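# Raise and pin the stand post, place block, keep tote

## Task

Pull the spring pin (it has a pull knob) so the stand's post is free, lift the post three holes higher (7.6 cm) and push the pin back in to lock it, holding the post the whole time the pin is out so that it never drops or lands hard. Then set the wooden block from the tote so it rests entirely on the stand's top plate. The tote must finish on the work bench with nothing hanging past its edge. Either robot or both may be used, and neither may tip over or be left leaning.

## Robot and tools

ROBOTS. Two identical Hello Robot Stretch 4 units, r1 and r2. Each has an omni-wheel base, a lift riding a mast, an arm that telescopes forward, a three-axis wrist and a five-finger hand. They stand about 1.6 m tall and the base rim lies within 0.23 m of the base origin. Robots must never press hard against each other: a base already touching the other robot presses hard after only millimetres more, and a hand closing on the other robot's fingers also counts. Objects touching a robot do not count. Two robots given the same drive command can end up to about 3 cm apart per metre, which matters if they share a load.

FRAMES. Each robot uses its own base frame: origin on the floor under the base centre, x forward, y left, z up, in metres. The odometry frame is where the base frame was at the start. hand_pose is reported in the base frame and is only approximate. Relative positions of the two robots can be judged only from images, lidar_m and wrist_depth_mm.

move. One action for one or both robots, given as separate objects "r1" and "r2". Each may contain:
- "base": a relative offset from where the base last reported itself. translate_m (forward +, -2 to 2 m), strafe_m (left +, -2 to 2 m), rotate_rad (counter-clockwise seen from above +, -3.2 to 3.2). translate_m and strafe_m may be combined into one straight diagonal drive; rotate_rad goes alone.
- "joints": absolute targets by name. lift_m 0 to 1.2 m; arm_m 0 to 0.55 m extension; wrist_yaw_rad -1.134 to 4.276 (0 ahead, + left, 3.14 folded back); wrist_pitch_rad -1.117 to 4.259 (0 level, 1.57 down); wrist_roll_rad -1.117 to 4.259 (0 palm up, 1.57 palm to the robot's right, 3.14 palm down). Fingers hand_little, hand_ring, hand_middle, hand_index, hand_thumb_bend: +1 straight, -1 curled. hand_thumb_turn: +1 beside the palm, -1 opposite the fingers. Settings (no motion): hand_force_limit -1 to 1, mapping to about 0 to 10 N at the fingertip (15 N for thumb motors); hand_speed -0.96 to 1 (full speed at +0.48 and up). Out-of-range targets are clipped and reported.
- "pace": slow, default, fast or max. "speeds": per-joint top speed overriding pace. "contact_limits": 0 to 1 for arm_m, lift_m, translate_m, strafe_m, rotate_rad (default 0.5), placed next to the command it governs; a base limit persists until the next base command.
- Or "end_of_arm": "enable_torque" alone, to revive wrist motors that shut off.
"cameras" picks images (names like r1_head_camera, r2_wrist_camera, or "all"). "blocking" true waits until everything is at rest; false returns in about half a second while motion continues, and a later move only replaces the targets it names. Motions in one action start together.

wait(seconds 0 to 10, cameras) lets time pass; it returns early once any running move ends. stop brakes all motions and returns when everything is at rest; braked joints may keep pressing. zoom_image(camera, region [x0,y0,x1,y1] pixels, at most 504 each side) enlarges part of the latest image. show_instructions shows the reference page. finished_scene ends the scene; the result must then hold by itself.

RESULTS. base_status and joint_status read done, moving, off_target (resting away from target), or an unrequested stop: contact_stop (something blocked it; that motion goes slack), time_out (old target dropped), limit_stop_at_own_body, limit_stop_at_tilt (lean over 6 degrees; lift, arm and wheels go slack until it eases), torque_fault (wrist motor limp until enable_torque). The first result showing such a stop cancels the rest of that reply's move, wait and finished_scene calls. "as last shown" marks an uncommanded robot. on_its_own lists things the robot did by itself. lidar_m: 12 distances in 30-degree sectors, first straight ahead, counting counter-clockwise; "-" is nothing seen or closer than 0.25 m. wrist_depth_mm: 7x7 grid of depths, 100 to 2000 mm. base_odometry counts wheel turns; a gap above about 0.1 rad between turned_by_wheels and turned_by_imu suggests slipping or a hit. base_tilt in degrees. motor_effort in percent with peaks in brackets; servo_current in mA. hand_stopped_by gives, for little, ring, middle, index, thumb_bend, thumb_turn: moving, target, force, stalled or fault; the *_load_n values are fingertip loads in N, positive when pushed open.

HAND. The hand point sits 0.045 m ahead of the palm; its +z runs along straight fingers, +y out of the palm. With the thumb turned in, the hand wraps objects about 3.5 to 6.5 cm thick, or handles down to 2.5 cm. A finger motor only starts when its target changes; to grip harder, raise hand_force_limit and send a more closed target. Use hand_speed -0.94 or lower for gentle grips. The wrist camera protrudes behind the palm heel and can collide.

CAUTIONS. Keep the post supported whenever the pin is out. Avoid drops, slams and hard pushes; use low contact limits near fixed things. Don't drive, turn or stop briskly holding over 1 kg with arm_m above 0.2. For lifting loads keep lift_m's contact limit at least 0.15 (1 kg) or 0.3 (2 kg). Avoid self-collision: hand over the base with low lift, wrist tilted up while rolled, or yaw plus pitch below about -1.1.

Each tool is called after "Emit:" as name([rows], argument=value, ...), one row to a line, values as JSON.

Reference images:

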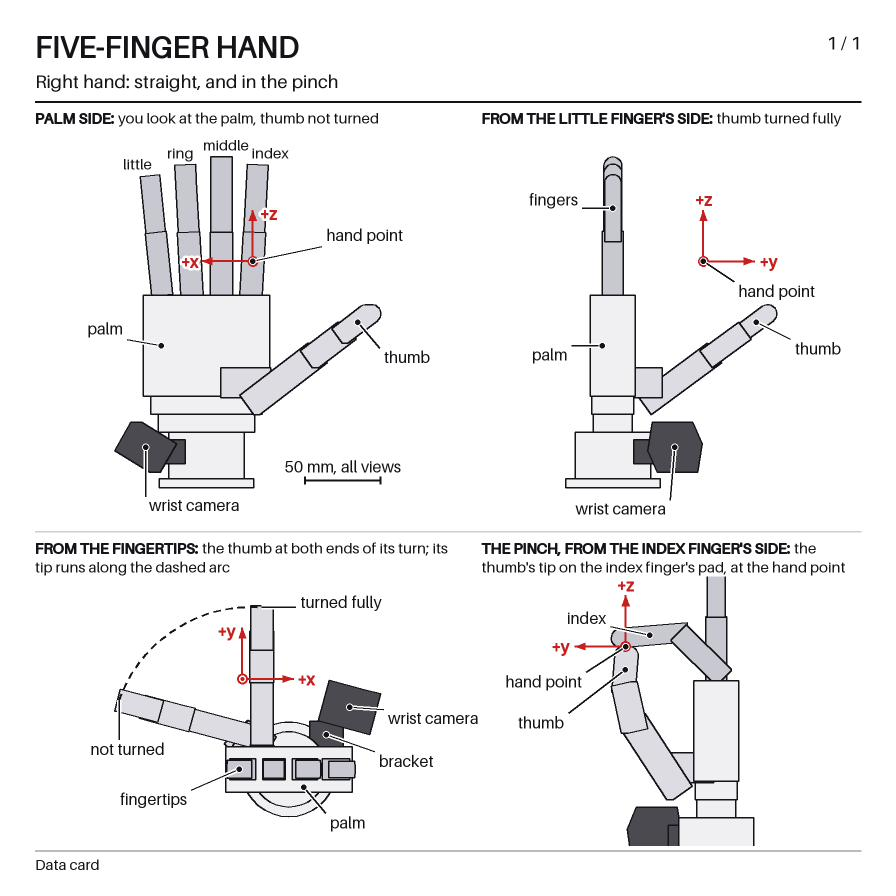

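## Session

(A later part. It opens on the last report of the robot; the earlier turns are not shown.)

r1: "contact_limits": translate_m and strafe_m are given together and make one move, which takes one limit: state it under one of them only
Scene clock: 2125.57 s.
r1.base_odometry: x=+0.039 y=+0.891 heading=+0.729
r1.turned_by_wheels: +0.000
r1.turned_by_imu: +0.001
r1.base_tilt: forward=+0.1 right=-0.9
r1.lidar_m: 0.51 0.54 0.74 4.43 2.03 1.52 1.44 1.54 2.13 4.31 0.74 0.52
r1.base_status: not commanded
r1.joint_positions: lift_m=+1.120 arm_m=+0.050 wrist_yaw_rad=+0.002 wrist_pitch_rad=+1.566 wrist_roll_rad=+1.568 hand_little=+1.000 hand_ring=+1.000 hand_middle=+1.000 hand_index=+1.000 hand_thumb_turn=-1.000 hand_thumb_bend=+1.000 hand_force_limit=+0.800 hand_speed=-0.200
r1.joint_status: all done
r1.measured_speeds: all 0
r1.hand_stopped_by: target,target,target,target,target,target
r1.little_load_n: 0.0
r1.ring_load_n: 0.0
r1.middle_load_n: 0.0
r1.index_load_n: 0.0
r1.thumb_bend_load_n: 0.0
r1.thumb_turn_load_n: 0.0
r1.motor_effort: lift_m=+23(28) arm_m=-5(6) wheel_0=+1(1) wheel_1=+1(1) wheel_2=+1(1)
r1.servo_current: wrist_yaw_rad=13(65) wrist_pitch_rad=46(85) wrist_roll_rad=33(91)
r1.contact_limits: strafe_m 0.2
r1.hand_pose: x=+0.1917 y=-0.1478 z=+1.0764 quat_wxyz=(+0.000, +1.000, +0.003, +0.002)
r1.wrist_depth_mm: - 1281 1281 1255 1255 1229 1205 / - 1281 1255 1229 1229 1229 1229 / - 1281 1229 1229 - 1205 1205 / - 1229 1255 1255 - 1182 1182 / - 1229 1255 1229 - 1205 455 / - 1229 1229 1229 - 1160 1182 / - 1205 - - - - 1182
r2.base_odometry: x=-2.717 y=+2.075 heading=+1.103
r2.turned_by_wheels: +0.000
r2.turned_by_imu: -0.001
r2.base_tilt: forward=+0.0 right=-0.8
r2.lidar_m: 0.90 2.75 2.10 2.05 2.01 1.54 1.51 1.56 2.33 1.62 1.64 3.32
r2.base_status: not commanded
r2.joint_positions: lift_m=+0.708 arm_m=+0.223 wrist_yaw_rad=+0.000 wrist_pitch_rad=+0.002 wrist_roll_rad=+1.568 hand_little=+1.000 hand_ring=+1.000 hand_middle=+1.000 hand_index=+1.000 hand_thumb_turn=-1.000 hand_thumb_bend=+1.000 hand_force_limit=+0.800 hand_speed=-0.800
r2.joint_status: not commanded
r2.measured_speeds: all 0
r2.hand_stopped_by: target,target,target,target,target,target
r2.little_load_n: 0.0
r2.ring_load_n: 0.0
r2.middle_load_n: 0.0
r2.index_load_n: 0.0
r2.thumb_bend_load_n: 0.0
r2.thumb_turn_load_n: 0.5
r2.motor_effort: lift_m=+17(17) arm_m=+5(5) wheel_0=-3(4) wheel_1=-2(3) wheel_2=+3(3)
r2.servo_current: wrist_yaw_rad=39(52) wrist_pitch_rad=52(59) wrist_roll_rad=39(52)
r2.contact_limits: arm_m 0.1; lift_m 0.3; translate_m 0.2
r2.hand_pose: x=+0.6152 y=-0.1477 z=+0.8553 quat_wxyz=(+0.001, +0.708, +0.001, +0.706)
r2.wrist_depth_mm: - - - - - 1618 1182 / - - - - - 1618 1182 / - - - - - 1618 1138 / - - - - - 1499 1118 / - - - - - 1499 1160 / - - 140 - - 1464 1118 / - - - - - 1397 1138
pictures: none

Emit:
move(r1={"base":{"translate_m":0.24,"strafe_m":0.24},"contact_limits":{"translate_m":0.15},"pace":"default"})

Emit:
move(r1={"joints":{"arm_m":0.42,"wrist_roll_rad":1.45},"speeds":{"arm_m":0.3}}, cameras=["r1_head_camera","r1_wrist_camera"])

Scene clock: 2132.83 s.
move: r1 done
r1.base_odometry: x=+0.059 y=+1.229 heading=+0.729
r1.turned_by_wheels: +0.000
r1.turned_by_imu: -0.001
r1.base_tilt: forward=+0.1 right=-0.8
r1.lidar_m: 0.27 0.29 0.40 4.18 2.36 1.75 1.69 1.77 2.49 2.43 0.39 0.29
r1.base_status: done
r1.joint_positions: lift_m=+1.120 arm_m=+0.050 wrist_yaw_rad=+0.002 wrist_pitch_rad=+1.568 wrist_roll_rad=+1.568 hand_little=+1.000 hand_ring=+1.000 hand_middle=+1.000 hand_index=+1.000 hand_thumb_turn=-1.000 hand_thumb_bend=+1.000 hand_force_limit=+0.800 hand_speed=-0.200
r1.joint_status: not commanded
r1.measured_speeds: all 0
r1.hand_stopped_by: target,target,target,target,target,target
r1.little_load_n: 0.0
r1.ring_load_n: 0.0
r1.middle_load_n: 0.0
r1.index_load_n: 0.0
r1.thumb_bend_load_n: 0.0
r1.thumb_turn_load_n: 0.5
r1.motor_effort: lift_m=+22(23) arm_m=-6(6) wheel_0=-4(6) wheel_1=+1(13) wheel_2=-2(9)
r1.servo_current: wrist_yaw_rad=46(59) wrist_pitch_rad=26(52) wrist_roll_rad=26(39)
r1.contact_limits: translate_m 0.15
r1.hand_pose: x=+0.1915 y=-0.1478 z=+1.0765 quat_wxyz=(+0.000, +1.000, +0.003, +0.002)
r1.wrist_depth_mm: - - - 1229 1229 1205 1182 / - - - 1229 1229 1229 1205 / - 480 - 1229 - 1205 1205 / - 480 - 1229 - 1205 1182 / - 477 - 1255 - 1205 449 / - - - 1229 - 1160 1182 / - - - - - - 1182
r2.base_odometry: x=-2.717 y=+2.075 heading=+1.103
r2.turned_by_wheels: +0.000
r2.turned_by_imu: -0.002
r2.base_tilt: forward=-0.1 right=-0.6
r2.lidar_m: 0.91 2.72 2.12 2.05 2.04 1.54 1.50 1.58 2.31 1.64 1.65 3.32
r2.base_status: not commanded
r2.joint_positions: lift_m=+0.708 arm_m=+0.223 wrist_yaw_rad=+0.000 wrist_pitch_rad=+0.002 wrist_roll_rad=+1.568 hand_little=+1.000 hand_ring=+1.000 hand_middle=+1.000 hand_index=+1.000 hand_thumb_turn=-1.000 hand_thumb_bend=+1.000 hand_force_limit=+0.800 hand_speed=-0.800
r2.joint_status: not commanded
r2.measured_speeds: all 0
r2.hand_stopped_by: target,target,target,target,target,target
r2.little_load_n: 0.0
r2.ring_load_n: 0.0
r2.middle_load_n: 0.0
r2.index_load_n: 0.0
r2.thumb_bend_load_n: 0.0
r2.thumb_turn_load_n: 0.5
r2.motor_effort: lift_m=+17(17) arm_m=+5(5) wheel_0=-4(4) wheel_1=-2(3) wheel_2=+3(3)
r2.servo_current: wrist_yaw_rad=52(52) wrist_pitch_rad=52(65) wrist_roll_rad=33(52)
r2.contact_limits: arm_m 0.1; lift_m 0.3; translate_m 0.2
r2.hand_pose: x=+0.6152 y=-0.1477 z=+0.8553 quat_wxyz=(+0.001, +0.708, +0.001, +0.706)
r2.wrist_depth_mm: - - - - - 1661 1182 / - - - - - 1618 1182 / - - - - - 1618 1118 / - - - - - 1537 1138 / - - - - - 1499 1160 / - - 140 - - 1464 1098 / - - - - - 1397 1138
pictures: none

Scene clock: 2135.10 s.
move: r1 done
r1.base_odometry: x=+0.059 y=+1.229 heading=+0.729
r1.turned_by_wheels: +0.000
r1.turned_by_imu: +0.001
r1.base_tilt: forward=+0.0 right=-0.9
r1.lidar_m: 0.27 0.30 0.40 4.18 2.36 1.76 1.68 1.77 2.48 2.43 0.42 0.28
r1.base_status: not commanded
r1.joint_positions: lift_m=+1.120 arm_m=+0.420 wrist_yaw_rad=+0.002 wrist_pitch_rad=+1.568 wrist_roll_rad=+1.452 hand_little=+1.000 hand_ring=+1.000 hand_middle=+1.000 hand_index=+1.000 hand_thumb_turn=-1.000 hand_thumb_bend=+1.000 hand_force_limit=+0.800 hand_speed=-0.200
r1.joint_status: all done
r1.measured_speeds: all 0
r1.hand_stopped_by: target,target,target,target,target,target
r1.little_load_n: 0.0
r1.ring_load_n: 0.0
r1.middle_load_n: 0.0
r1.index_load_n: 0.0
r1.thumb_bend_load_n: 0.0
r1.thumb_turn_load_n: 0.0
r1.motor_effort: lift_m=+22(23) arm_m=+6(9) wheel_0=-4(4) wheel_1=+1(2) wheel_2=-2(2)
r1.servo_current: wrist_yaw_rad=33(59) wrist_pitch_rad=26(65) wrist_roll_rad=33(59)
r1.contact_limits: translate_m 0.15
r1.hand_pose: x=+0.5683 y=-0.1509 z=+1.0765 quat_wxyz=(+0.000, +0.998, +0.061, +0.002)
r1.wrist_depth_mm: - - - - - - 1229 / - 430 - 418 - - 1205 / 392 - - - - - 1182 / 399 - - 351 - - 1229 / 389 - - - - - 946 / - - - - - - - / - - - - - - 1182
r2: as last shown
r2.turned_by_imu: -0.001
r2.contact_limits: arm_m 0.1; lift_m 0.3; translate_m 0.2
r1_wrist_camera: T_world_to_cam=[[-0.99737, -0.06823, -0.02451, 0.61045], [-0.06695, 0.99652, -0.04958, 0.24388], [0.0278, -0.04781, -0.99847, 1.2099]] pos_world=[0.59154, -0.14354, 1.2351]

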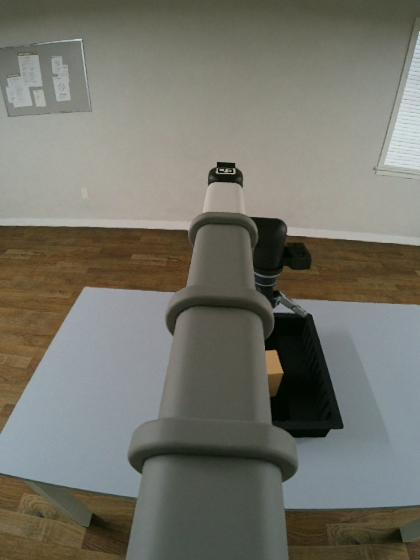

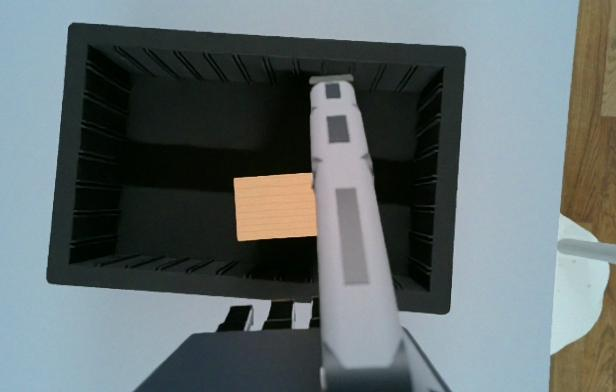

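Emit:
move(r1={"base":{"strafe_m":-0.01},"joints":{"arm_m":0.459,"lift_m":1.0},"pace":"slow"}, cameras=["r1_wrist_camera"])

Scene clock: 2187.17 s.
move: r1 done
r1.base_odometry: x=+0.065 y=+1.222 heading=+0.729
r1.turned_by_wheels: +0.000
r1.turned_by_imu: +0.002
r1.base_tilt: forward=+0.1 right=-0.9
r1.lidar_m: 0.27 0.29 0.40 4.20 2.37 1.76 1.68 1.76 2.45 2.45 0.41 0.30
r1.base_status: done
r1.joint_positions: lift_m=+1.000 arm_m=+0.459 wrist_yaw_rad=+0.002 wrist_pitch_rad=+1.568 wrist_roll_rad=+1.452 hand_little=+1.000 hand_ring=+1.000 hand_middle=+1.000 hand_index=+1.000 hand_thumb_turn=-1.000 hand_thumb_bend=+1.000 hand_force_limit=+0.800 hand_speed=-0.200
r1.joint_status: all done
r1.measured_speeds: all 0
r1.hand_stopped_by: target,target,target,target,target,target
r1.little_load_n: 0.0
r1.ring_load_n: 0.0
r1.middle_load_n: 0.0
r1.index_load_n: 0.0
r1.thumb_bend_load_n: 0.0
r1.thumb_turn_load_n: 0.0
r1.motor_effort: lift_m=+17(27) arm_m=+6(8) wheel_0=+4(6) wheel_1=-4(7) wheel_2=+0(1)
r1.servo_current: wrist_yaw_rad=39(65) wrist_pitch_rad=39(52) wrist_roll_rad=39(39)
r1.hand_pose: x=+0.6073 y=-0.1509 z=+0.9569 quat_wxyz=(+0.000, +0.998, +0.061, +0.002)
r1.wrist_depth_mm: 273 - 298 - - 282 262 / 273 - - - - - 260 / 277 - - - - - - / 271 - - 229 - - 257 / 273 - - 229 - - 258 / 265 282 263 - - - 255 / - 264 - - - - 254
r2: as last shown
r2.contact_limits: arm_m 0.1; lift_m 0.3; translate_m 0.2
r1_wrist_camera: T_world_to_cam=[[-0.99737, -0.06823, -0.02451, 0.64632], [-0.06695, 0.99652, -0.04958, 0.24056], [0.0278, -0.04781, -0.99847, 1.0894]] pos_world=[0.63044, -0.14354, 1.1155]

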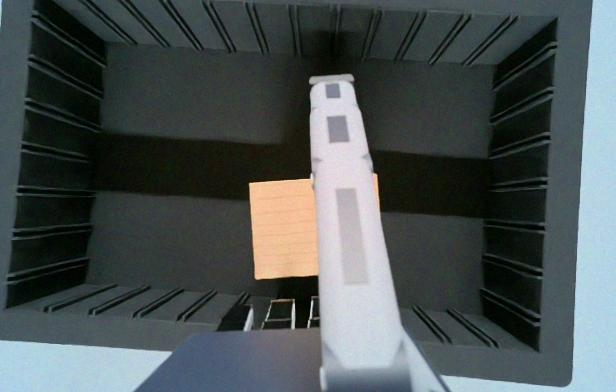

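Emit:
move(r1={"base":{"strafe_m":0.004},"pace":"slow"})

Emit:
move(r1={"joints":{"lift_m":0.94},"speeds":{"lift_m":0.06},"contact_limits":{"lift_m":0.1}}, cameras=["r1_wrist_camera","r1_head_camera"])

Emit:
zoom_image(camera="r1_head_camera", region=[180, 250, 360, 440])

Scene clock: 2214.03 s.
move: r1 done
r1.base_odometry: x=+0.062 y=+1.225 heading=+0.729
r1.turned_by_wheels: +0.000
r1.turned_by_imu: +0.001
r1.base_tilt: forward=+0.0 right=-0.9
r1.lidar_m: 0.27 0.28 0.39 4.19 2.35 1.76 1.68 1.78 2.47 2.43 0.40 0.29
r1.base_status: done
r1.joint_positions: lift_m=+1.000 arm_m=+0.459 wrist_yaw_rad=+0.002 wrist_pitch_rad=+1.568 wrist_roll_rad=+1.452 hand_little=+1.000 hand_ring=+1.000 hand_middle=+1.000 hand_index=+1.000 hand_thumb_turn=-1.000 hand_thumb_bend=+1.000 hand_force_limit=+0.800 hand_speed=-0.200
r1.joint_status: not commanded
r1.measured_speeds: all 0
r1.hand_stopped_by: target,target,target,target,target,target
r1.little_load_n: 0.0
r1.ring_load_n: 0.0
r1.middle_load_n: 0.5
r1.index_load_n: 0.0
r1.thumb_bend_load_n: 0.0
r1.thumb_turn_load_n: 0.0
r1.motor_effort: lift_m=+17(17) arm_m=+6(6) wheel_0=+1(5) wheel_1=-2(7) wheel_2=+0(2)
r1.servo_current: wrist_yaw_rad=52(52) wrist_pitch_rad=26(52) wrist_roll_rad=26(46)
r1.hand_pose: x=+0.6073 y=-0.1509 z=+0.9569 quat_wxyz=(+0.000, +0.998, +0.061, +0.002)
r1.wrist_depth_mm: 272 - - - - 289 260 / 272 - - - - - 262 / 278 - - - - - 259 / 271 - - 229 - - 259 / 276 - - 229 - - 257 / 266 266 273 - - - 257 / - - - - - - 255
r2: as last shown
r2.contact_limits: arm_m 0.1; lift_m 0.3; translate_m 0.2
pictures: none

Scene clock: 2215.53 s.
move: r1 done
r1.base_odometry: x=+0.062 y=+1.225 heading=+0.729
r1.turned_by_wheels: +0.000
r1.turned_by_imu: +0.001
r1.base_tilt: forward=+0.1 right=-0.9
r1.lidar_m: 0.28 0.30 0.40 4.19 2.37 1.75 1.69 1.78 2.47 2.43 0.40 0.29
r1.base_status: not commanded
r1.joint_positions: lift_m=+0.940 arm_m=+0.459 wrist_yaw_rad=+0.002 wrist_pitch_rad=+1.568 wrist_roll_rad=+1.452 hand_little=+1.000 hand_ring=+1.000 hand_middle=+1.000 hand_index=+1.000 hand_thumb_turn=-1.000 hand_thumb_bend=+1.000 hand_force_limit=+0.800 hand_speed=-0.200
r1.joint_status: all done
r1.measured_speeds: all 0
r1.hand_stopped_by: target,target,target,target,target,target
r1.little_load_n: 0.0
r1.ring_load_n: 0.0
r1.middle_load_n: 0.0
r1.index_load_n: 0.0
r1.thumb_bend_load_n: 0.0
r1.thumb_turn_load_n: 0.0
r1.motor_effort: lift_m=+18(23) arm_m=+6(7) wheel_0=+1(1) wheel_1=-2(2) wheel_2=+0(0)
r1.servo_current: wrist_yaw_rad=59(72) wrist_pitch_rad=20(59) wrist_roll_rad=26(39)
r1.contact_limits: lift_m 0.1
r1.hand_pose: x=+0.6073 y=-0.1509 z=+0.8969 quat_wxyz=(+0.000, +0.998, +0.061, +0.002)
r1.wrist_depth_mm: - - - - - 272 - / - - - - - - - / - - - 104 - - - / - - 170 169 - - - / - - 169 169 - - - / 240 254 186 173 - - - / 205 204 - - - - -
r2: as last shown
r2.turned_by_imu: +0.000
r2.thumb_turn_load_n: 0.0
r2.contact_limits: arm_m 0.1; lift_m 0.3; translate_m 0.2
pictures: r1_head_camera, r1_wrist_camera
r1_wrist_camera: T_world_to_cam=[[-0.99737, -0.06823, -0.02451, 0.64485], [-0.06695, 0.99652, -0.04958, 0.23758], [0.0278, -0.04781, -0.99847, 1.02949]] pos_world=[0.63044, -0.14354, 1.0555]

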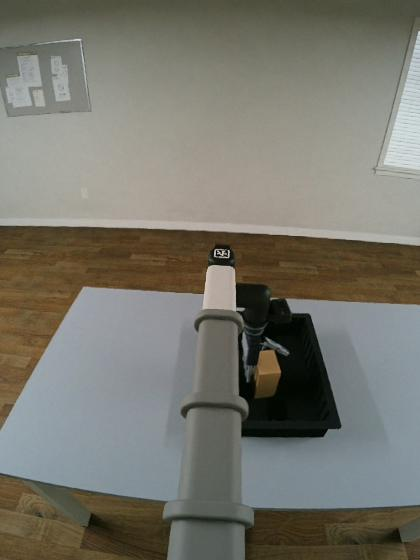

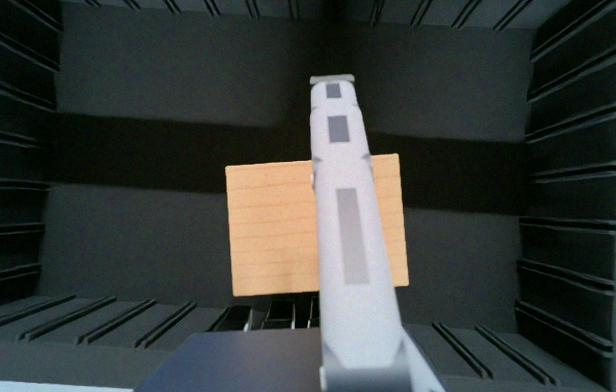

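Scaled by 2.653 from the camera's image (finer frame: 1200x1600).

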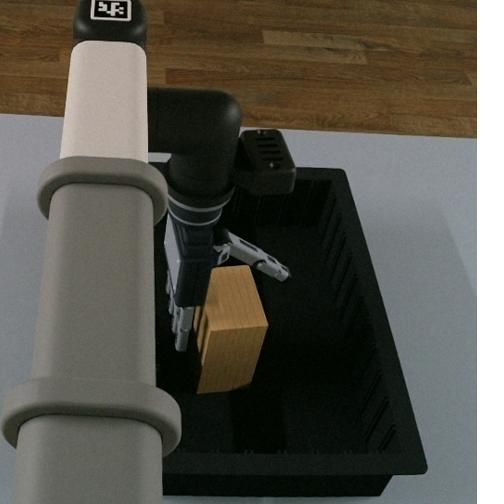

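Emit:
move(r1={"joints":{"lift_m":0.895},"speeds":{"lift_m":0.05},"contact_limits":{"lift_m":0.1}}, cameras=["r1_wrist_camera","r1_head_camera"])

Emit:
zoom_image(camera="r1_head_camera", region=[200, 280, 320, 440])

Scene clock: 2226.87 s.
move: r1 done
r1.base_odometry: x=+0.062 y=+1.225 heading=+0.729
r1.turned_by_wheels: +0.000
r1.turned_by_imu: +0.002
r1.base_tilt: forward=+0.1 right=-0.9
r1.lidar_m: 0.27 0.29 0.42 4.19 2.34 1.76 1.69 1.76 2.47 2.43 0.41 0.29
r1.base_status: not commanded
r1.joint_positions: lift_m=+0.895 arm_m=+0.459 wrist_yaw_rad=+0.002 wrist_pitch_rad=+1.568 wrist_roll_rad=+1.452 hand_little=+1.000 hand_ring=+1.000 hand_middle=+1.000 hand_index=+1.000 hand_thumb_turn=-1.000 hand_thumb_bend=+1.000 hand_force_limit=+0.800 hand_speed=-0.200
r1.joint_status: all done
r1.measured_speeds: all 0
r1.hand_stopped_by: target,target,target,target,target,target
r1.little_load_n: 0.0
r1.ring_load_n: 0.0
r1.middle_load_n: 0.0
r1.index_load_n: 0.0
r1.thumb_bend_load_n: 0.0
r1.thumb_turn_load_n: 0.0
r1.motor_effort: lift_m=+17(22) arm_m=+6(7) wheel_0=+1(1) wheel_1=-2(2) wheel_2=+0(0)
r1.servo_current: wrist_yaw_rad=33(72) wrist_pitch_rad=39(52) wrist_roll_rad=26(39)
r1.contact_limits: lift_m 0.1
r1.hand_pose: x=+0.6073 y=-0.1509 z=+0.8519 quat_wxyz=(+0.000, +0.998, +0.061, +0.002)
r1.wrist_depth_mm: - - - - - - - / - - - - - - - / - - 125 125 124 - - / - - 125 124 - - - / - - 124 124 - - - / - - 124 123 - - - / 181 184 - - - - -
r2: as last shown
r2.turned_by_imu: -0.001
r2.thumb_turn_load_n: 0.5
r2.contact_limits: arm_m 0.1; lift_m 0.3; translate_m 0.2
pictures: r1_head_camera, r1_wrist_camera
r1_wrist_camera: T_world_to_cam=[[-0.99737, -0.06823, -0.02451, 0.64375], [-0.06695, 0.99652, -0.04958, 0.23535], [0.0278, -0.04781, -0.99847, 0.98456]] pos_world=[0.63044, -0.14354, 1.0105]

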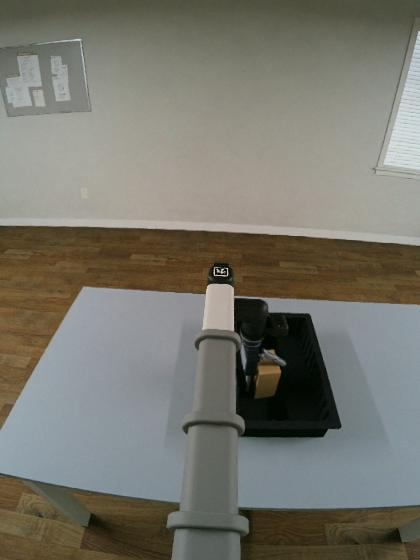

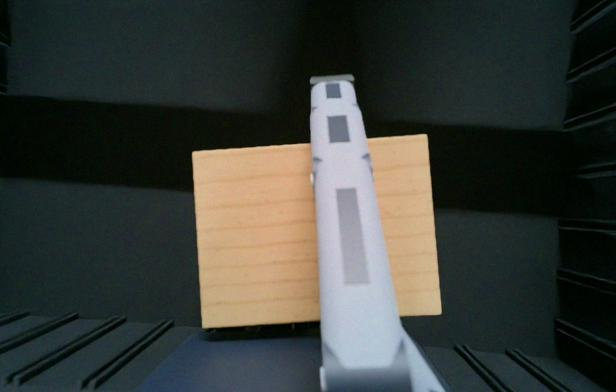

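Scaled by 3.150 from the camera's image (finer frame: 1200x1600).

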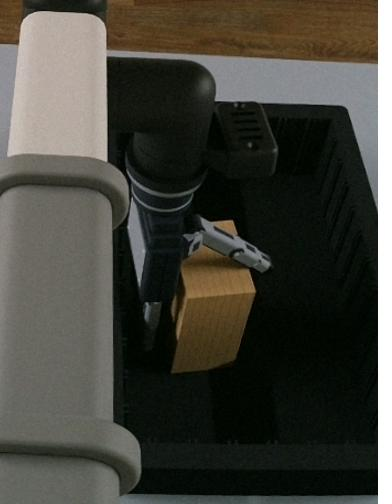

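Emit:
move(r1={"joints":{"hand_speed":-0.85,"hand_force_limit":-0.7,"hand_index":0.0,"hand_middle":0.0,"hand_ring":0.0,"hand_thumb_bend":-0.2}}, cameras=["r1_wrist_camera","r1_head_camera"])

Emit:
zoom_image(camera="r1_head_camera", region=[200, 280, 320, 440])

Scene clock: 2250.77 s.
move: r1 off_target
r1.base_odometry: x=+0.062 y=+1.225 heading=+0.729
r1.turned_by_wheels: +0.000
r1.turned_by_imu: +0.004
r1.base_tilt: forward=+0.0 right=-0.9
r1.lidar_m: 0.28 0.30 0.39 4.19 2.36 1.78 1.69 1.77 2.47 2.44 0.40 0.30
r1.base_status: not commanded
r1.joint_positions: lift_m=+0.895 arm_m=+0.459 wrist_yaw_rad=+0.002 wrist_pitch_rad=+1.568 wrist_roll_rad=+1.452 hand_little=+1.000 hand_ring=+0.738 hand_middle=+0.766 hand_index=+0.738 hand_thumb_turn=-1.000 hand_thumb_bend=+0.881 hand_force_limit=-0.700 hand_speed=-0.850
r1.joint_status: hand_ring off_target (ended at +0.738, target +0.000); hand_middle off_target (ended at +0.766, target +0.000); hand_index off_target (ended at +0.738, target +0.000); hand_thumb_bend off_target (ended at +0.881, target -0.200); the others done
r1.measured_speeds: all 0
r1.hand_stopped_by: target,force,force,force,force,target
r1.little_load_n: 0.0
r1.ring_load_n: 1.5
r1.middle_load_n: 0.0
r1.index_load_n: 3.0
r1.thumb_bend_load_n: 3.5
r1.thumb_turn_load_n: 0.0
r1.motor_effort: lift_m=+17(18) arm_m=+6(7) wheel_0=+1(1) wheel_1=-2(2) wheel_2=+0(0)
r1.servo_current: wrist_yaw_rad=52(59) wrist_pitch_rad=33(52) wrist_roll_rad=33(39)
r1.contact_limits: lift_m 0.1
r1.hand_pose: x=+0.6073 y=-0.1509 z=+0.8519 quat_wxyz=(+0.000, +0.998, +0.061, +0.002)
r1.wrist_depth_mm: - - - - - - - / - - - - - - - / - - 125 124 123 - - / - - 125 124 - - - / - - 125 124 - - - / - - 124 123 - - - / 180 188 - - - - -
r2: as last shown
r2.turned_by_imu: -0.002
r2.contact_limits: arm_m 0.1; lift_m 0.3; translate_m 0.2
pictures: r1_head_camera, r1_wrist_camera
r1_wrist_camera: T_world_to_cam=[[-0.99737, -0.06823, -0.02451, 0.64375], [-0.06695, 0.99652, -0.04958, 0.23535], [0.0278, -0.04781, -0.99847, 0.98456]] pos_world=[0.63044, -0.14354, 1.0105]

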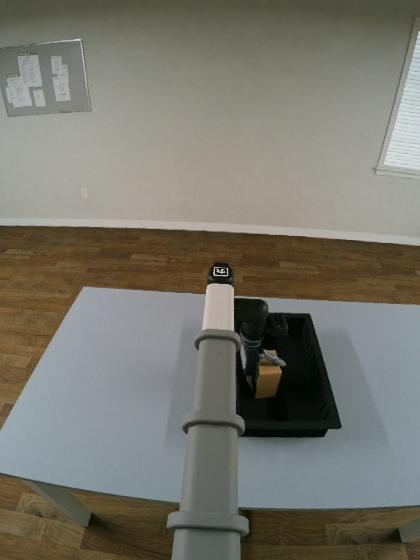

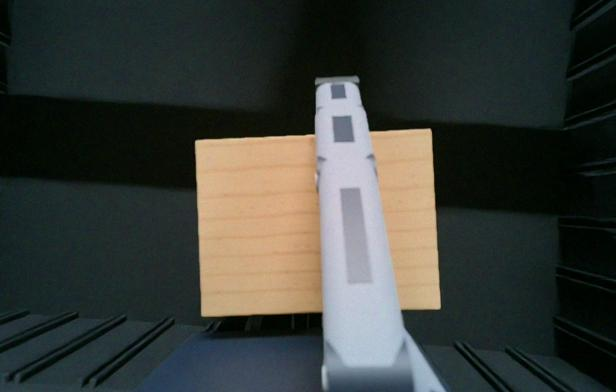

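Scaled by 3.150 from the camera's image (finer frame: 1200x1600).

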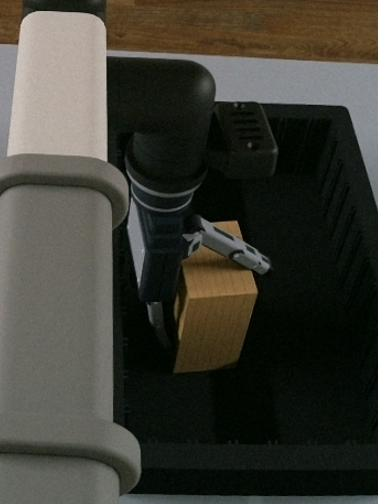

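Emit:
move(r1={"joints":{"hand_index":0.86,"hand_middle":0.86,"hand_ring":0.86}})

Emit:
move(r1={"joints":{"hand_force_limit":-0.3,"hand_thumb_bend":-0.25}}, cameras=["r1_wrist_camera","r1_head_camera"])

Emit:
zoom_image(camera="r1_head_camera", region=[200, 280, 320, 440])

Scene clock: 2265.90 s.
move: r1 done
r1.base_odometry: x=+0.062 y=+1.225 heading=+0.729
r1.turned_by_wheels: +0.000
r1.turned_by_imu: +0.000
r1.base_tilt: forward=+0.0 right=-0.9
r1.lidar_m: 0.26 0.29 0.40 4.19 2.35 1.75 1.69 1.77 2.48 2.43 0.41 0.29
r1.base_status: not commanded
r1.joint_positions: lift_m=+0.895 arm_m=+0.459 wrist_yaw_rad=+0.002 wrist_pitch_rad=+1.568 wrist_roll_rad=+1.452 hand_little=+1.000 hand_ring=+0.860 hand_middle=+0.860 hand_index=+0.860 hand_thumb_turn=-1.000 hand_thumb_bend=+0.880 hand_force_limit=-0.700 hand_speed=-0.850
r1.joint_status: all done
r1.measured_speeds: all 0
r1.hand_stopped_by: target,target,target,target,force,target
r1.little_load_n: 0.0
r1.ring_load_n: 0.0
r1.middle_load_n: 0.0
r1.index_load_n: 0.0
r1.thumb_bend_load_n: 0.5
r1.thumb_turn_load_n: 0.0
r1.motor_effort: lift_m=+17(18) arm_m=+6(7) wheel_0=+1(1) wheel_1=-2(2) wheel_2=+0(0)
r1.servo_current: wrist_yaw_rad=65(65) wrist_pitch_rad=46(46) wrist_roll_rad=39(39)
r1.contact_limits: lift_m 0.1
r1.hand_pose: x=+0.6073 y=-0.1509 z=+0.8519 quat_wxyz=(+0.000, +0.998, +0.061, +0.002)
r1.wrist_depth_mm: - - - - - - - / - - - - - - - / - - 126 125 124 - - / - - 125 124 - - - / - - 125 124 - - - / - - 124 124 - - - / 182 185 - - - - -
r2: as last shown
r2.turned_by_imu: -0.001
r2.contact_limits: arm_m 0.1; lift_m 0.3; translate_m 0.2
pictures: none

Scene clock: 2266.73 s.
move: r1 off_target
r1.base_odometry: x=+0.062 y=+1.225 heading=+0.729
r1.turned_by_wheels: +0.000
r1.turned_by_imu: +0.000
r1.base_tilt: forward=+0.0 right=-0.9
r1.lidar_m: 0.28 0.29 0.41 4.20 2.37 1.76 1.69 1.78 2.47 2.44 0.40 0.28
r1.base_status: not commanded
r1.joint_positions: lift_m=+0.895 arm_m=+0.459 wrist_yaw_rad=+0.002 wrist_pitch_rad=+1.568 wrist_roll_rad=+1.452 hand_little=+1.000 hand_ring=+0.860 hand_middle=+0.860 hand_index=+0.860 hand_thumb_turn=-1.000 hand_thumb_bend=+0.784 hand_force_limit=-0.300 hand_speed=-0.850
r1.joint_status: hand_thumb_bend off_target (ended at +0.784, target -0.250); the others done
r1.measured_speeds: all 0
r1.hand_stopped_by: target,target,target,target,force,target
r1.little_load_n: 0.0
r1.ring_load_n: 0.0
r1.middle_load_n: 0.0
r1.index_load_n: 0.0
r1.thumb_bend_load_n: 1.5
r1.thumb_turn_load_n: 0.0
r1.motor_effort: lift_m=+17(18) arm_m=+6(6) wheel_0=+1(1) wheel_1=-2(2) wheel_2=+0(0)
r1.servo_current: wrist_yaw_rad=39(52) wrist_pitch_rad=33(52) wrist_roll_rad=33(39)
r1.contact_limits: lift_m 0.1
r1.hand_pose: x=+0.6073 y=-0.1509 z=+0.8519 quat_wxyz=(+0.000, +0.998, +0.061, +0.002)
r1.wrist_depth_mm: - - - - - - - / - - - - - - - / - - - 125 - - - / - - 126 125 - - - / - - 125 124 - - - / - - 124 124 - - - / 181 192 - - - - -
r2.base_odometry: x=-2.717 y=+2.075 heading=+1.103
r2.turned_by_wheels: +0.000
r2.turned_by_imu: +0.000
r2.base_tilt: forward=-0.1 right=-0.7
r2.lidar_m: 0.91 2.74 2.11 2.05 2.03 1.55 1.51 1.57 2.31 1.64 1.66 3.31
r2.base_status: not commanded
r2.joint_positions: lift_m=+0.708 arm_m=+0.223 wrist_yaw_rad=+0.000 wrist_pitch_rad=+0.002 wrist_roll_rad=+1.568 hand_little=+1.000 hand_ring=+1.000 hand_middle=+1.000 hand_index=+1.000 hand_thumb_turn=-1.000 hand_thumb_bend=+1.000 hand_force_limit=+0.800 hand_speed=-0.800
r2.joint_status: not commanded
r2.measured_speeds: all 0
r2.hand_stopped_by: target,target,target,target,target,target
r2.little_load_n: 0.0
r2.ring_load_n: 0.0
r2.middle_load_n: 0.0
r2.index_load_n: 0.0
r2.thumb_bend_load_n: 0.0
r2.thumb_turn_load_n: 0.5
r2.motor_effort: lift_m=+17(17) arm_m=+5(5) wheel_0=-4(4) wheel_1=-2(3) wheel_2=+3(3)
r2.servo_current: wrist_yaw_rad=33(46) wrist_pitch_rad=59(59) wrist_roll_rad=39(59)
r2.contact_limits: arm_m 0.1; lift_m 0.3; translate_m 0.2
r2.hand_pose: x=+0.6152 y=-0.1477 z=+0.8553 quat_wxyz=(+0.001, +0.708, +0.001, +0.706)
r2.wrist_depth_mm: - - - - - 1661 1182 / - - - - - 1618 1182 / - - - - - 1618 1118 / - - - - - 1499 1138 / - - - - - 1464 1160 / - - 140 - - 1464 1098 / - - - - - 1397 1138
pictures: r1_head_camera, r1_wrist_camera
r1_wrist_camera: T_world_to_cam=[[-0.99737, -0.06823, -0.02451, 0.64375], [-0.06695, 0.99652, -0.04958, 0.23535], [0.0278, -0.04781, -0.99847, 0.98456]] pos_world=[0.63044, -0.14354, 1.0105]

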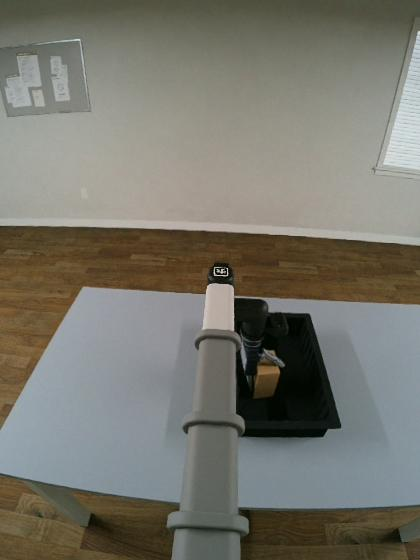

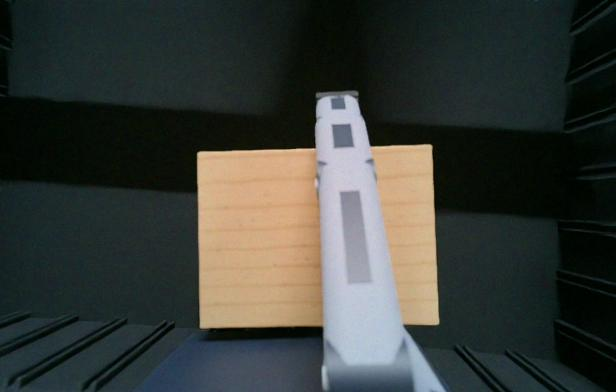

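Scaled by 3.150 from the camera's image (finer frame: 1200x1600).

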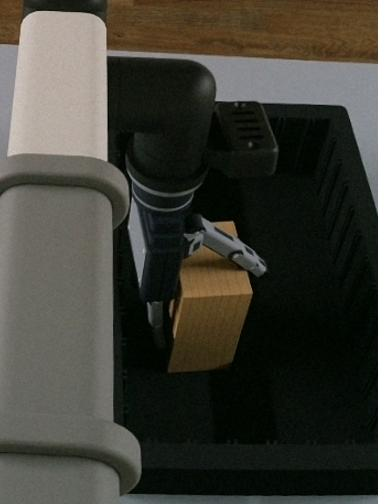

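Emit:
move(r1={"joints":{"hand_force_limit":0.0,"hand_thumb_bend":-0.3}})

Emit:
move(r1={"joints":{"hand_force_limit":-0.2,"hand_index":-0.1,"hand_middle":-0.1,"hand_ring":-0.1,"hand_thumb_bend":-0.35}}, cameras=["r1_wrist_camera","r1_head_camera"])

Emit:
zoom_image(camera="r1_head_camera", region=[200, 280, 320, 440])

Scene clock: 2275.53 s.
move: r1 off_target
r1.base_odometry: x=+0.062 y=+1.225 heading=+0.729
r1.turned_by_wheels: +0.000
r1.turned_by_imu: +0.001
r1.base_tilt: forward=+0.0 right=-0.9
r1.lidar_m: 0.26 0.29 0.41 4.17 2.36 1.75 1.68 1.77 2.47 2.44 0.41 0.31
r1.base_status: not commanded
r1.joint_positions: lift_m=+0.895 arm_m=+0.459 wrist_yaw_rad=+0.002 wrist_pitch_rad=+1.568 wrist_roll_rad=+1.452 hand_little=+1.000 hand_ring=+0.860 hand_middle=+0.860 hand_index=+0.860 hand_thumb_turn=-1.000 hand_thumb_bend=+0.689 hand_force_limit=+0.000 hand_speed=-0.850
r1.joint_status: hand_thumb_bend off_target (ended at +0.689, target -0.300); the others done
r1.measured_speeds: all 0
r1.hand_stopped_by: target,target,target,target,force,target
r1.little_load_n: 0.0
r1.ring_load_n: 0.0
r1.middle_load_n: 2.5
r1.index_load_n: 0.5
r1.thumb_bend_load_n: 7.0
r1.thumb_turn_load_n: 1.5
r1.motor_effort: lift_m=+17(18) arm_m=+6(7) wheel_0=+1(1) wheel_1=-2(2) wheel_2=+0(0)
r1.servo_current: wrist_yaw_rad=46(52) wrist_pitch_rad=39(46) wrist_roll_rad=26(39)
r1.contact_limits: lift_m 0.1
r1.hand_pose: x=+0.6073 y=-0.1509 z=+0.8519 quat_wxyz=(+0.000, +0.998, +0.061, +0.002)
r1.wrist_depth_mm: - - - - - - - / - - - - - - - / - - - 117 - - - / - - 127 126 - - - / - - 126 126 - - - / - 236 126 126 - - - / 181 202 - - - - -
r2: as last shown
r2.turned_by_imu: -0.001
r2.thumb_turn_load_n: 0.0
r2.contact_limits: arm_m 0.1; lift_m 0.3; translate_m 0.2
pictures: none

Scene clock: 2278.07 s.
move: r1 off_target
r1.base_odometry: x=+0.062 y=+1.225 heading=+0.729
r1.turned_by_wheels: +0.000
r1.turned_by_imu: +0.001
r1.base_tilt: forward=+0.0 right=-0.9
r1.lidar_m: 0.27 0.29 0.41 4.19 2.37 1.75 1.68 1.77 2.47 2.43 0.40 0.29
r1.base_status: not commanded
r1.joint_positions: lift_m=+0.895 arm_m=+0.459 wrist_yaw_rad=+0.002 wrist_pitch_rad=+1.568 wrist_roll_rad=+1.452 hand_little=+1.000 hand_ring=+0.821 hand_middle=+0.849 hand_index=+0.835 hand_thumb_turn=-1.000 hand_thumb_bend=+0.690 hand_force_limit=-0.200 hand_speed=-0.850
r1.joint_status: hand_ring off_target (ended at +0.821, target -0.100); hand_middle off_target (ended at +0.849, target -0.100); hand_index off_target (ended at +0.835, target -0.100); hand_thumb_bend off_target (ended at +0.690, target -0.350); the others done
r1.measured_speeds: all 0
r1.hand_stopped_by: target,force,force,force,force,target
r1.little_load_n: 0.0
r1.ring_load_n: 4.0
r1.middle_load_n: 1.0
r1.index_load_n: 4.5
r1.thumb_bend_load_n: 11.0
r1.thumb_turn_load_n: 2.0
r1.motor_effort: lift_m=+17(18) arm_m=+7(7) wheel_0=+1(1) wheel_1=-1(2) wheel_2=+0(0)
r1.servo_current: wrist_yaw_rad=33(59) wrist_pitch_rad=39(52) wrist_roll_rad=33(39)
r1.contact_limits: lift_m 0.1
r1.hand_pose: x=+0.6073 y=-0.1509 z=+0.8519 quat_wxyz=(+0.000, +0.998, +0.061, +0.002)
r1.wrist_depth_mm: - - - - - - - / - - - - - - - / - - - 116 - - - / - - 127 126 - - - / - - 126 126 - - - / - 235 126 125 - - - / 181 192 - - - - -
r2: as last shown
r2.thumb_turn_load_n: 0.5
r2.contact_limits: arm_m 0.1; lift_m 0.3; translate_m 0.2
pictures: r1_head_camera, r1_wrist_camera
r1_wrist_camera: T_world_to_cam=[[-0.99737, -0.06823, -0.02451, 0.64385], [-0.06695, 0.99652, -0.04958, 0.23536], [0.0278, -0.04781, -0.99847, 0.98456]] pos_world=[0.63054, -0.14354, 1.0105]

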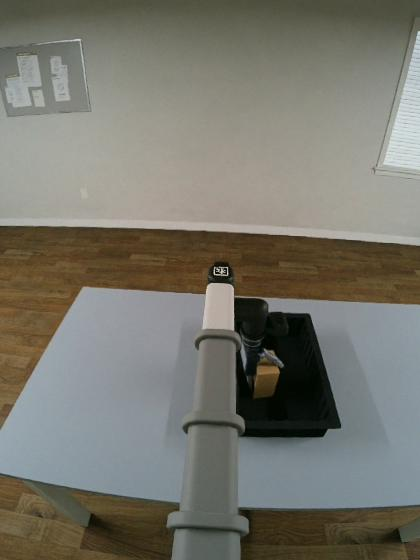

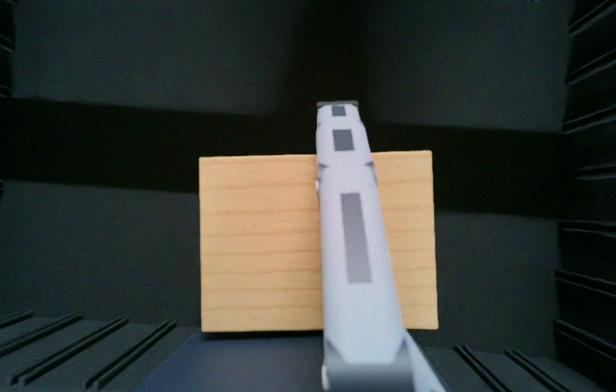

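Scaled by 3.150 from the camera's image (finer frame: 1200x1600).

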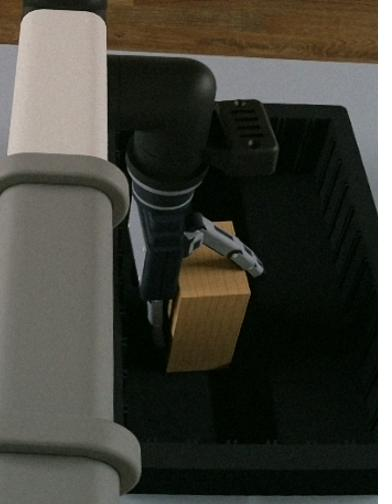

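Emit:
move(r1={"joints":{"hand_force_limit":0.4,"hand_thumb_bend":-0.4,"hand_index":-0.15,"hand_middle":-0.15,"hand_ring":-0.15}})

Emit:
move(r1={"joints":{"lift_m":0.91},"speeds":{"lift_m":0.03},"contact_limits":{"lift_m":0.3}}, cameras=["r1_wrist_camera","r1_head_camera"])

Emit:
zoom_image(camera="r1_head_camera", region=[200, 280, 320, 440])

Scene clock: 2285.60 s.
move: r1 off_target
r1.base_odometry: x=+0.062 y=+1.225 heading=+0.729
r1.turned_by_wheels: +0.000
r1.turned_by_imu: +0.005
r1.base_tilt: forward=+0.1 right=-0.9
r1.lidar_m: 0.28 0.30 0.39 4.19 2.35 1.75 1.67 1.76 2.46 2.44 0.41 0.28
r1.base_status: not commanded
r1.joint_positions: lift_m=+0.895 arm_m=+0.459 wrist_yaw_rad=+0.002 wrist_pitch_rad=+1.568 wrist_roll_rad=+1.452 hand_little=+1.000 hand_ring=+0.783 hand_middle=+0.810 hand_index=+0.810 hand_thumb_turn=-1.000 hand_thumb_bend=+0.692 hand_force_limit=+0.400 hand_speed=-0.850
r1.joint_status: hand_ring off_target (ended at +0.783, target -0.150); hand_middle off_target (ended at +0.810, target -0.150); hand_index off_target (ended at +0.810, target -0.150); hand_thumb_bend off_target (ended at +0.692, target -0.400); the others done
r1.measured_speeds: all 0
r1.hand_stopped_by: target,force,force,force,force,target
r1.little_load_n: 0.0
r1.ring_load_n: 6.5
r1.middle_load_n: 5.5
r1.index_load_n: 2.5
r1.thumb_bend_load_n: 14.5
r1.thumb_turn_load_n: 3.5
r1.motor_effort: lift_m=+17(18) arm_m=+6(6) wheel_0=+4(4) wheel_1=-2(2) wheel_2=+1(1)
r1.servo_current: wrist_yaw_rad=39(59) wrist_pitch_rad=52(52) wrist_roll_rad=33(39)
r1.contact_limits: lift_m 0.1
r1.hand_pose: x=+0.6073 y=-0.1509 z=+0.8519 quat_wxyz=(+0.000, +0.998, +0.061, +0.002)
r1.wrist_depth_mm: - - - - - - - / - - - - - - - / - - - 109 125 - - / - - 127 126 125 - - / - - 126 126 - - - / 227 227 127 - - - - / 176 187 - - - - -
r2: as last shown
r2.contact_limits: arm_m 0.1; lift_m 0.3; translate_m 0.2
pictures: none

Scene clock: 2286.50 s.
move: r1 done
r1.base_odometry: x=+0.062 y=+1.225 heading=+0.729
r1.turned_by_wheels: +0.000
r1.turned_by_imu: -0.001
r1.base_tilt: forward=+0.1 right=-1.0
r1.lidar_m: 0.27 0.30 0.40 4.18 2.37 1.75 1.69 1.79 2.46 2.43 0.40 0.29
r1.base_status: not commanded
r1.joint_positions: lift_m=+0.910 arm_m=+0.459 wrist_yaw_rad=+0.002 wrist_pitch_rad=+1.568 wrist_roll_rad=+1.452 hand_little=+1.000 hand_ring=+0.782 hand_middle=+0.810 hand_index=+0.810 hand_thumb_turn=-1.000 hand_thumb_bend=+0.687 hand_force_limit=+0.400 hand_speed=-0.850
r1.joint_status: all done
r1.measured_speeds: all 0
r1.hand_stopped_by: target,force,force,force,force,target
r1.little_load_n: 0.0
r1.ring_load_n: 0.5
r1.middle_load_n: 0.0
r1.index_load_n: 0.0
r1.thumb_bend_load_n: 0.0
r1.thumb_turn_load_n: 0.0
r1.motor_effort: lift_m=+23(28) arm_m=+6(7) wheel_0=+3(4) wheel_1=-2(2) wheel_2=+0(1)
r1.servo_current: wrist_yaw_rad=46(59) wrist_pitch_rad=26(52) wrist_roll_rad=33(39)
r1.contact_limits: lift_m 0.3
r1.hand_pose: x=+0.6073 y=-0.1509 z=+0.8665 quat_wxyz=(+0.000, +0.998, +0.061, +0.002)
r1.wrist_depth_mm: - - - - - - - / - - - - - - - / - - - 135 - - - / - - 139 139 - - - / - - 139 138 - - - / - 229 138 138 - - - / 179 181 - - - - -
r2: as last shown
r2.turned_by_imu: +0.000
r2.ring_load_n: 0.5
r2.contact_limits: arm_m 0.1; lift_m 0.3; translate_m 0.2
pictures: r1_head_camera, r1_wrist_camera
r1_wrist_camera: T_world_to_cam=[[-0.99737, -0.06822, -0.02431, 0.64391], [-0.06696, 0.99652, -0.04957, 0.23607], [0.0276, -0.04781, -0.99848, 0.99927]] pos_world=[0.63044, -0.14354, 1.0251]

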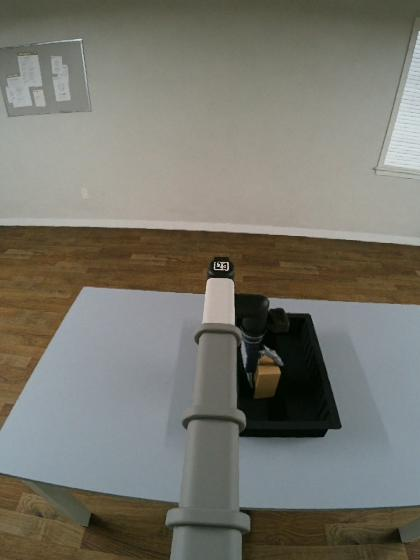

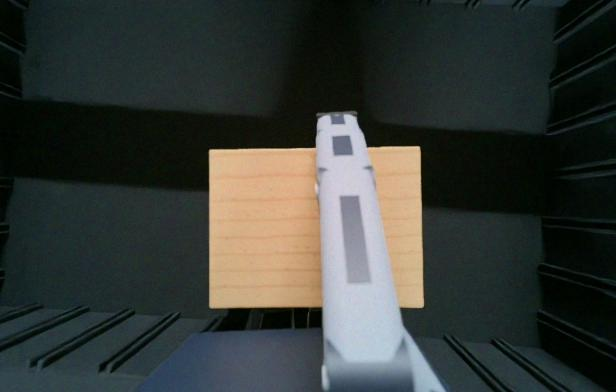

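Scaled by 3.150 from the camera's image (finer frame: 1200x1600).

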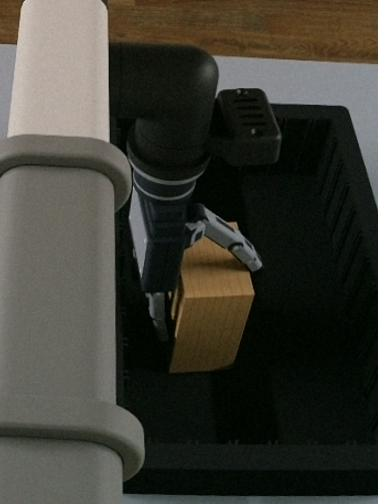

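Emit:
move(r1={"joints":{"hand_speed":-0.5,"hand_thumb_bend":1.0,"hand_index":0.9,"hand_middle":0.9,"hand_ring":0.9}})

Emit:
move(r1={"joints":{"lift_m":0.888},"speeds":{"lift_m":0.05},"contact_limits":{"lift_m":0.05}}, cameras=["r1_wrist_camera","r1_head_camera"])

Emit:
zoom_image(camera="r1_head_camera", region=[200, 280, 320, 440])

Scene clock: 2316.50 s.
move: r1 done
r1.base_odometry: x=+0.062 y=+1.225 heading=+0.729
r1.turned_by_wheels: +0.000
r1.turned_by_imu: +0.002
r1.base_tilt: forward=+0.1 right=-0.9
r1.lidar_m: 0.26 0.30 0.40 4.18 2.37 1.74 1.70 1.75 2.45 2.45 0.40 0.29
r1.base_status: not commanded
r1.joint_positions: lift_m=+0.910 arm_m=+0.459 wrist_yaw_rad=+0.002 wrist_pitch_rad=+1.568 wrist_roll_rad=+1.452 hand_little=+1.000 hand_ring=+0.900 hand_middle=+0.900 hand_index=+0.900 hand_thumb_turn=-1.000 hand_thumb_bend=+1.000 hand_force_limit=+0.400 hand_speed=-0.500
r1.joint_status: all done
r1.measured_speeds: all 0
r1.hand_stopped_by: target,target,target,target,target,target
r1.little_load_n: 0.0
r1.ring_load_n: 0.0
r1.middle_load_n: 0.0
r1.index_load_n: 0.0
r1.thumb_bend_load_n: 0.0
r1.thumb_turn_load_n: 0.0
r1.motor_effort: lift_m=+22(23) arm_m=+6(6) wheel_0=+3(3) wheel_1=-2(2) wheel_2=+1(1)
r1.servo_current: wrist_yaw_rad=39(59) wrist_pitch_rad=39(59) wrist_roll_rad=33(39)
r1.contact_limits: lift_m 0.3
r1.hand_pose: x=+0.6073 y=-0.1509 z=+0.8665 quat_wxyz=(+0.000, +0.998, +0.061, +0.002)
r1.wrist_depth_mm: - - - - - - - / - - - - - - - / - - - 139 - - - / - - 139 139 - - - / - - 139 139 - - - / - 229 138 138 - - - / 178 180 - - - - -
r2: as last shown
r2.turned_by_imu: -0.001
r2.ring_load_n: 0.0
r2.thumb_turn_load_n: 0.0
r2.contact_limits: arm_m 0.1; lift_m 0.3; translate_m 0.2
pictures: none

Scene clock: 2317.40 s.
move: r1 done
r1.base_odometry: x=+0.062 y=+1.225 heading=+0.729
r1.turned_by_wheels: +0.000
r1.turned_by_imu: +0.000
r1.base_tilt: forward=+0.1 right=-0.8
r1.lidar_m: 0.27 0.30 0.41 4.18 2.35 1.74 1.69 1.77 2.47 2.43 0.42 0.30
r1.base_status: not commanded
r1.joint_positions: lift_m=+0.888 arm_m=+0.459 wrist_yaw_rad=+0.002 wrist_pitch_rad=+1.568 wrist_roll_rad=+1.452 hand_little=+1.000 hand_ring=+0.900 hand_middle=+0.900 hand_index=+0.900 hand_thumb_turn=-1.000 hand_thumb_bend=+1.000 hand_force_limit=+0.400 hand_speed=-0.500
r1.joint_status: all done
r1.measured_speeds: all 0
r1.hand_stopped_by: target,target,target,target,target,target
r1.little_load_n: 0.0
r1.ring_load_n: 0.0
r1.middle_load_n: 0.0
r1.index_load_n: 0.0
r1.thumb_bend_load_n: 0.0
r1.thumb_turn_load_n: 0.5
r1.motor_effort: lift_m=+16(20) arm_m=+6(6) wheel_0=+3(3) wheel_1=-1(2) wheel_2=+0(1)
r1.servo_current: wrist_yaw_rad=46(52) wrist_pitch_rad=39(52) wrist_roll_rad=26(39)
r1.contact_limits: lift_m 0.05
r1.hand_pose: x=+0.6073 y=-0.1509 z=+0.8450 quat_wxyz=(+0.000, +0.998, +0.061, +0.002)
r1.wrist_depth_mm: - - - - - - - / - - - - - - - / - - 119 118 118 - - / - - 118 118 - - - / - - 118 118 - - - / - 229 118 117 - - - / 175 183 - - - - -
r2: as last shown
r2.turned_by_imu: +0.000
r2.thumb_turn_load_n: 0.5
r2.contact_limits: arm_m 0.1; lift_m 0.3; translate_m 0.2
pictures: r1_head_camera, r1_wrist_camera
r1_wrist_camera: T_world_to_cam=[[-0.99737, -0.06822, -0.02431, 0.64338], [-0.06696, 0.99652, -0.04957, 0.235], [0.0276, -0.04781, -0.99848, 0.97781]] pos_world=[0.63044, -0.14354, 1.0036]

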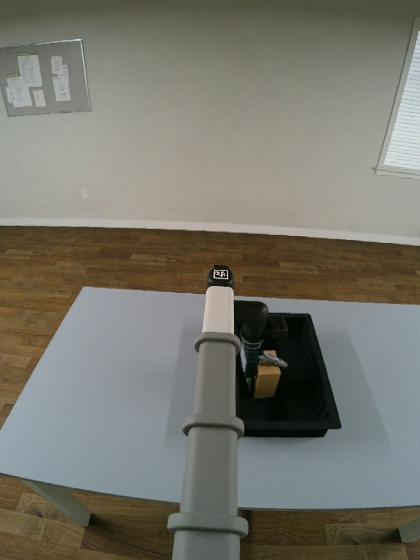

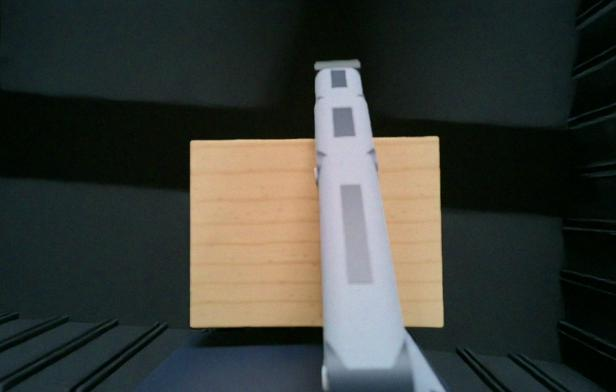

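Scaled by 3.150 from the camera's image (finer frame: 1200x1600).

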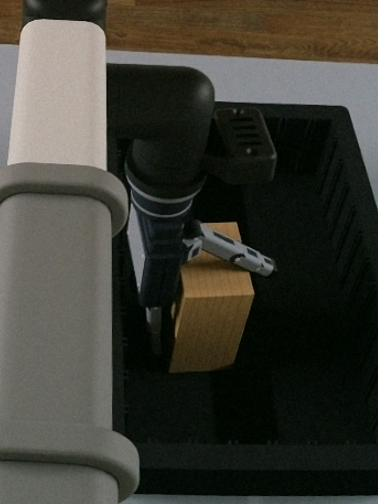

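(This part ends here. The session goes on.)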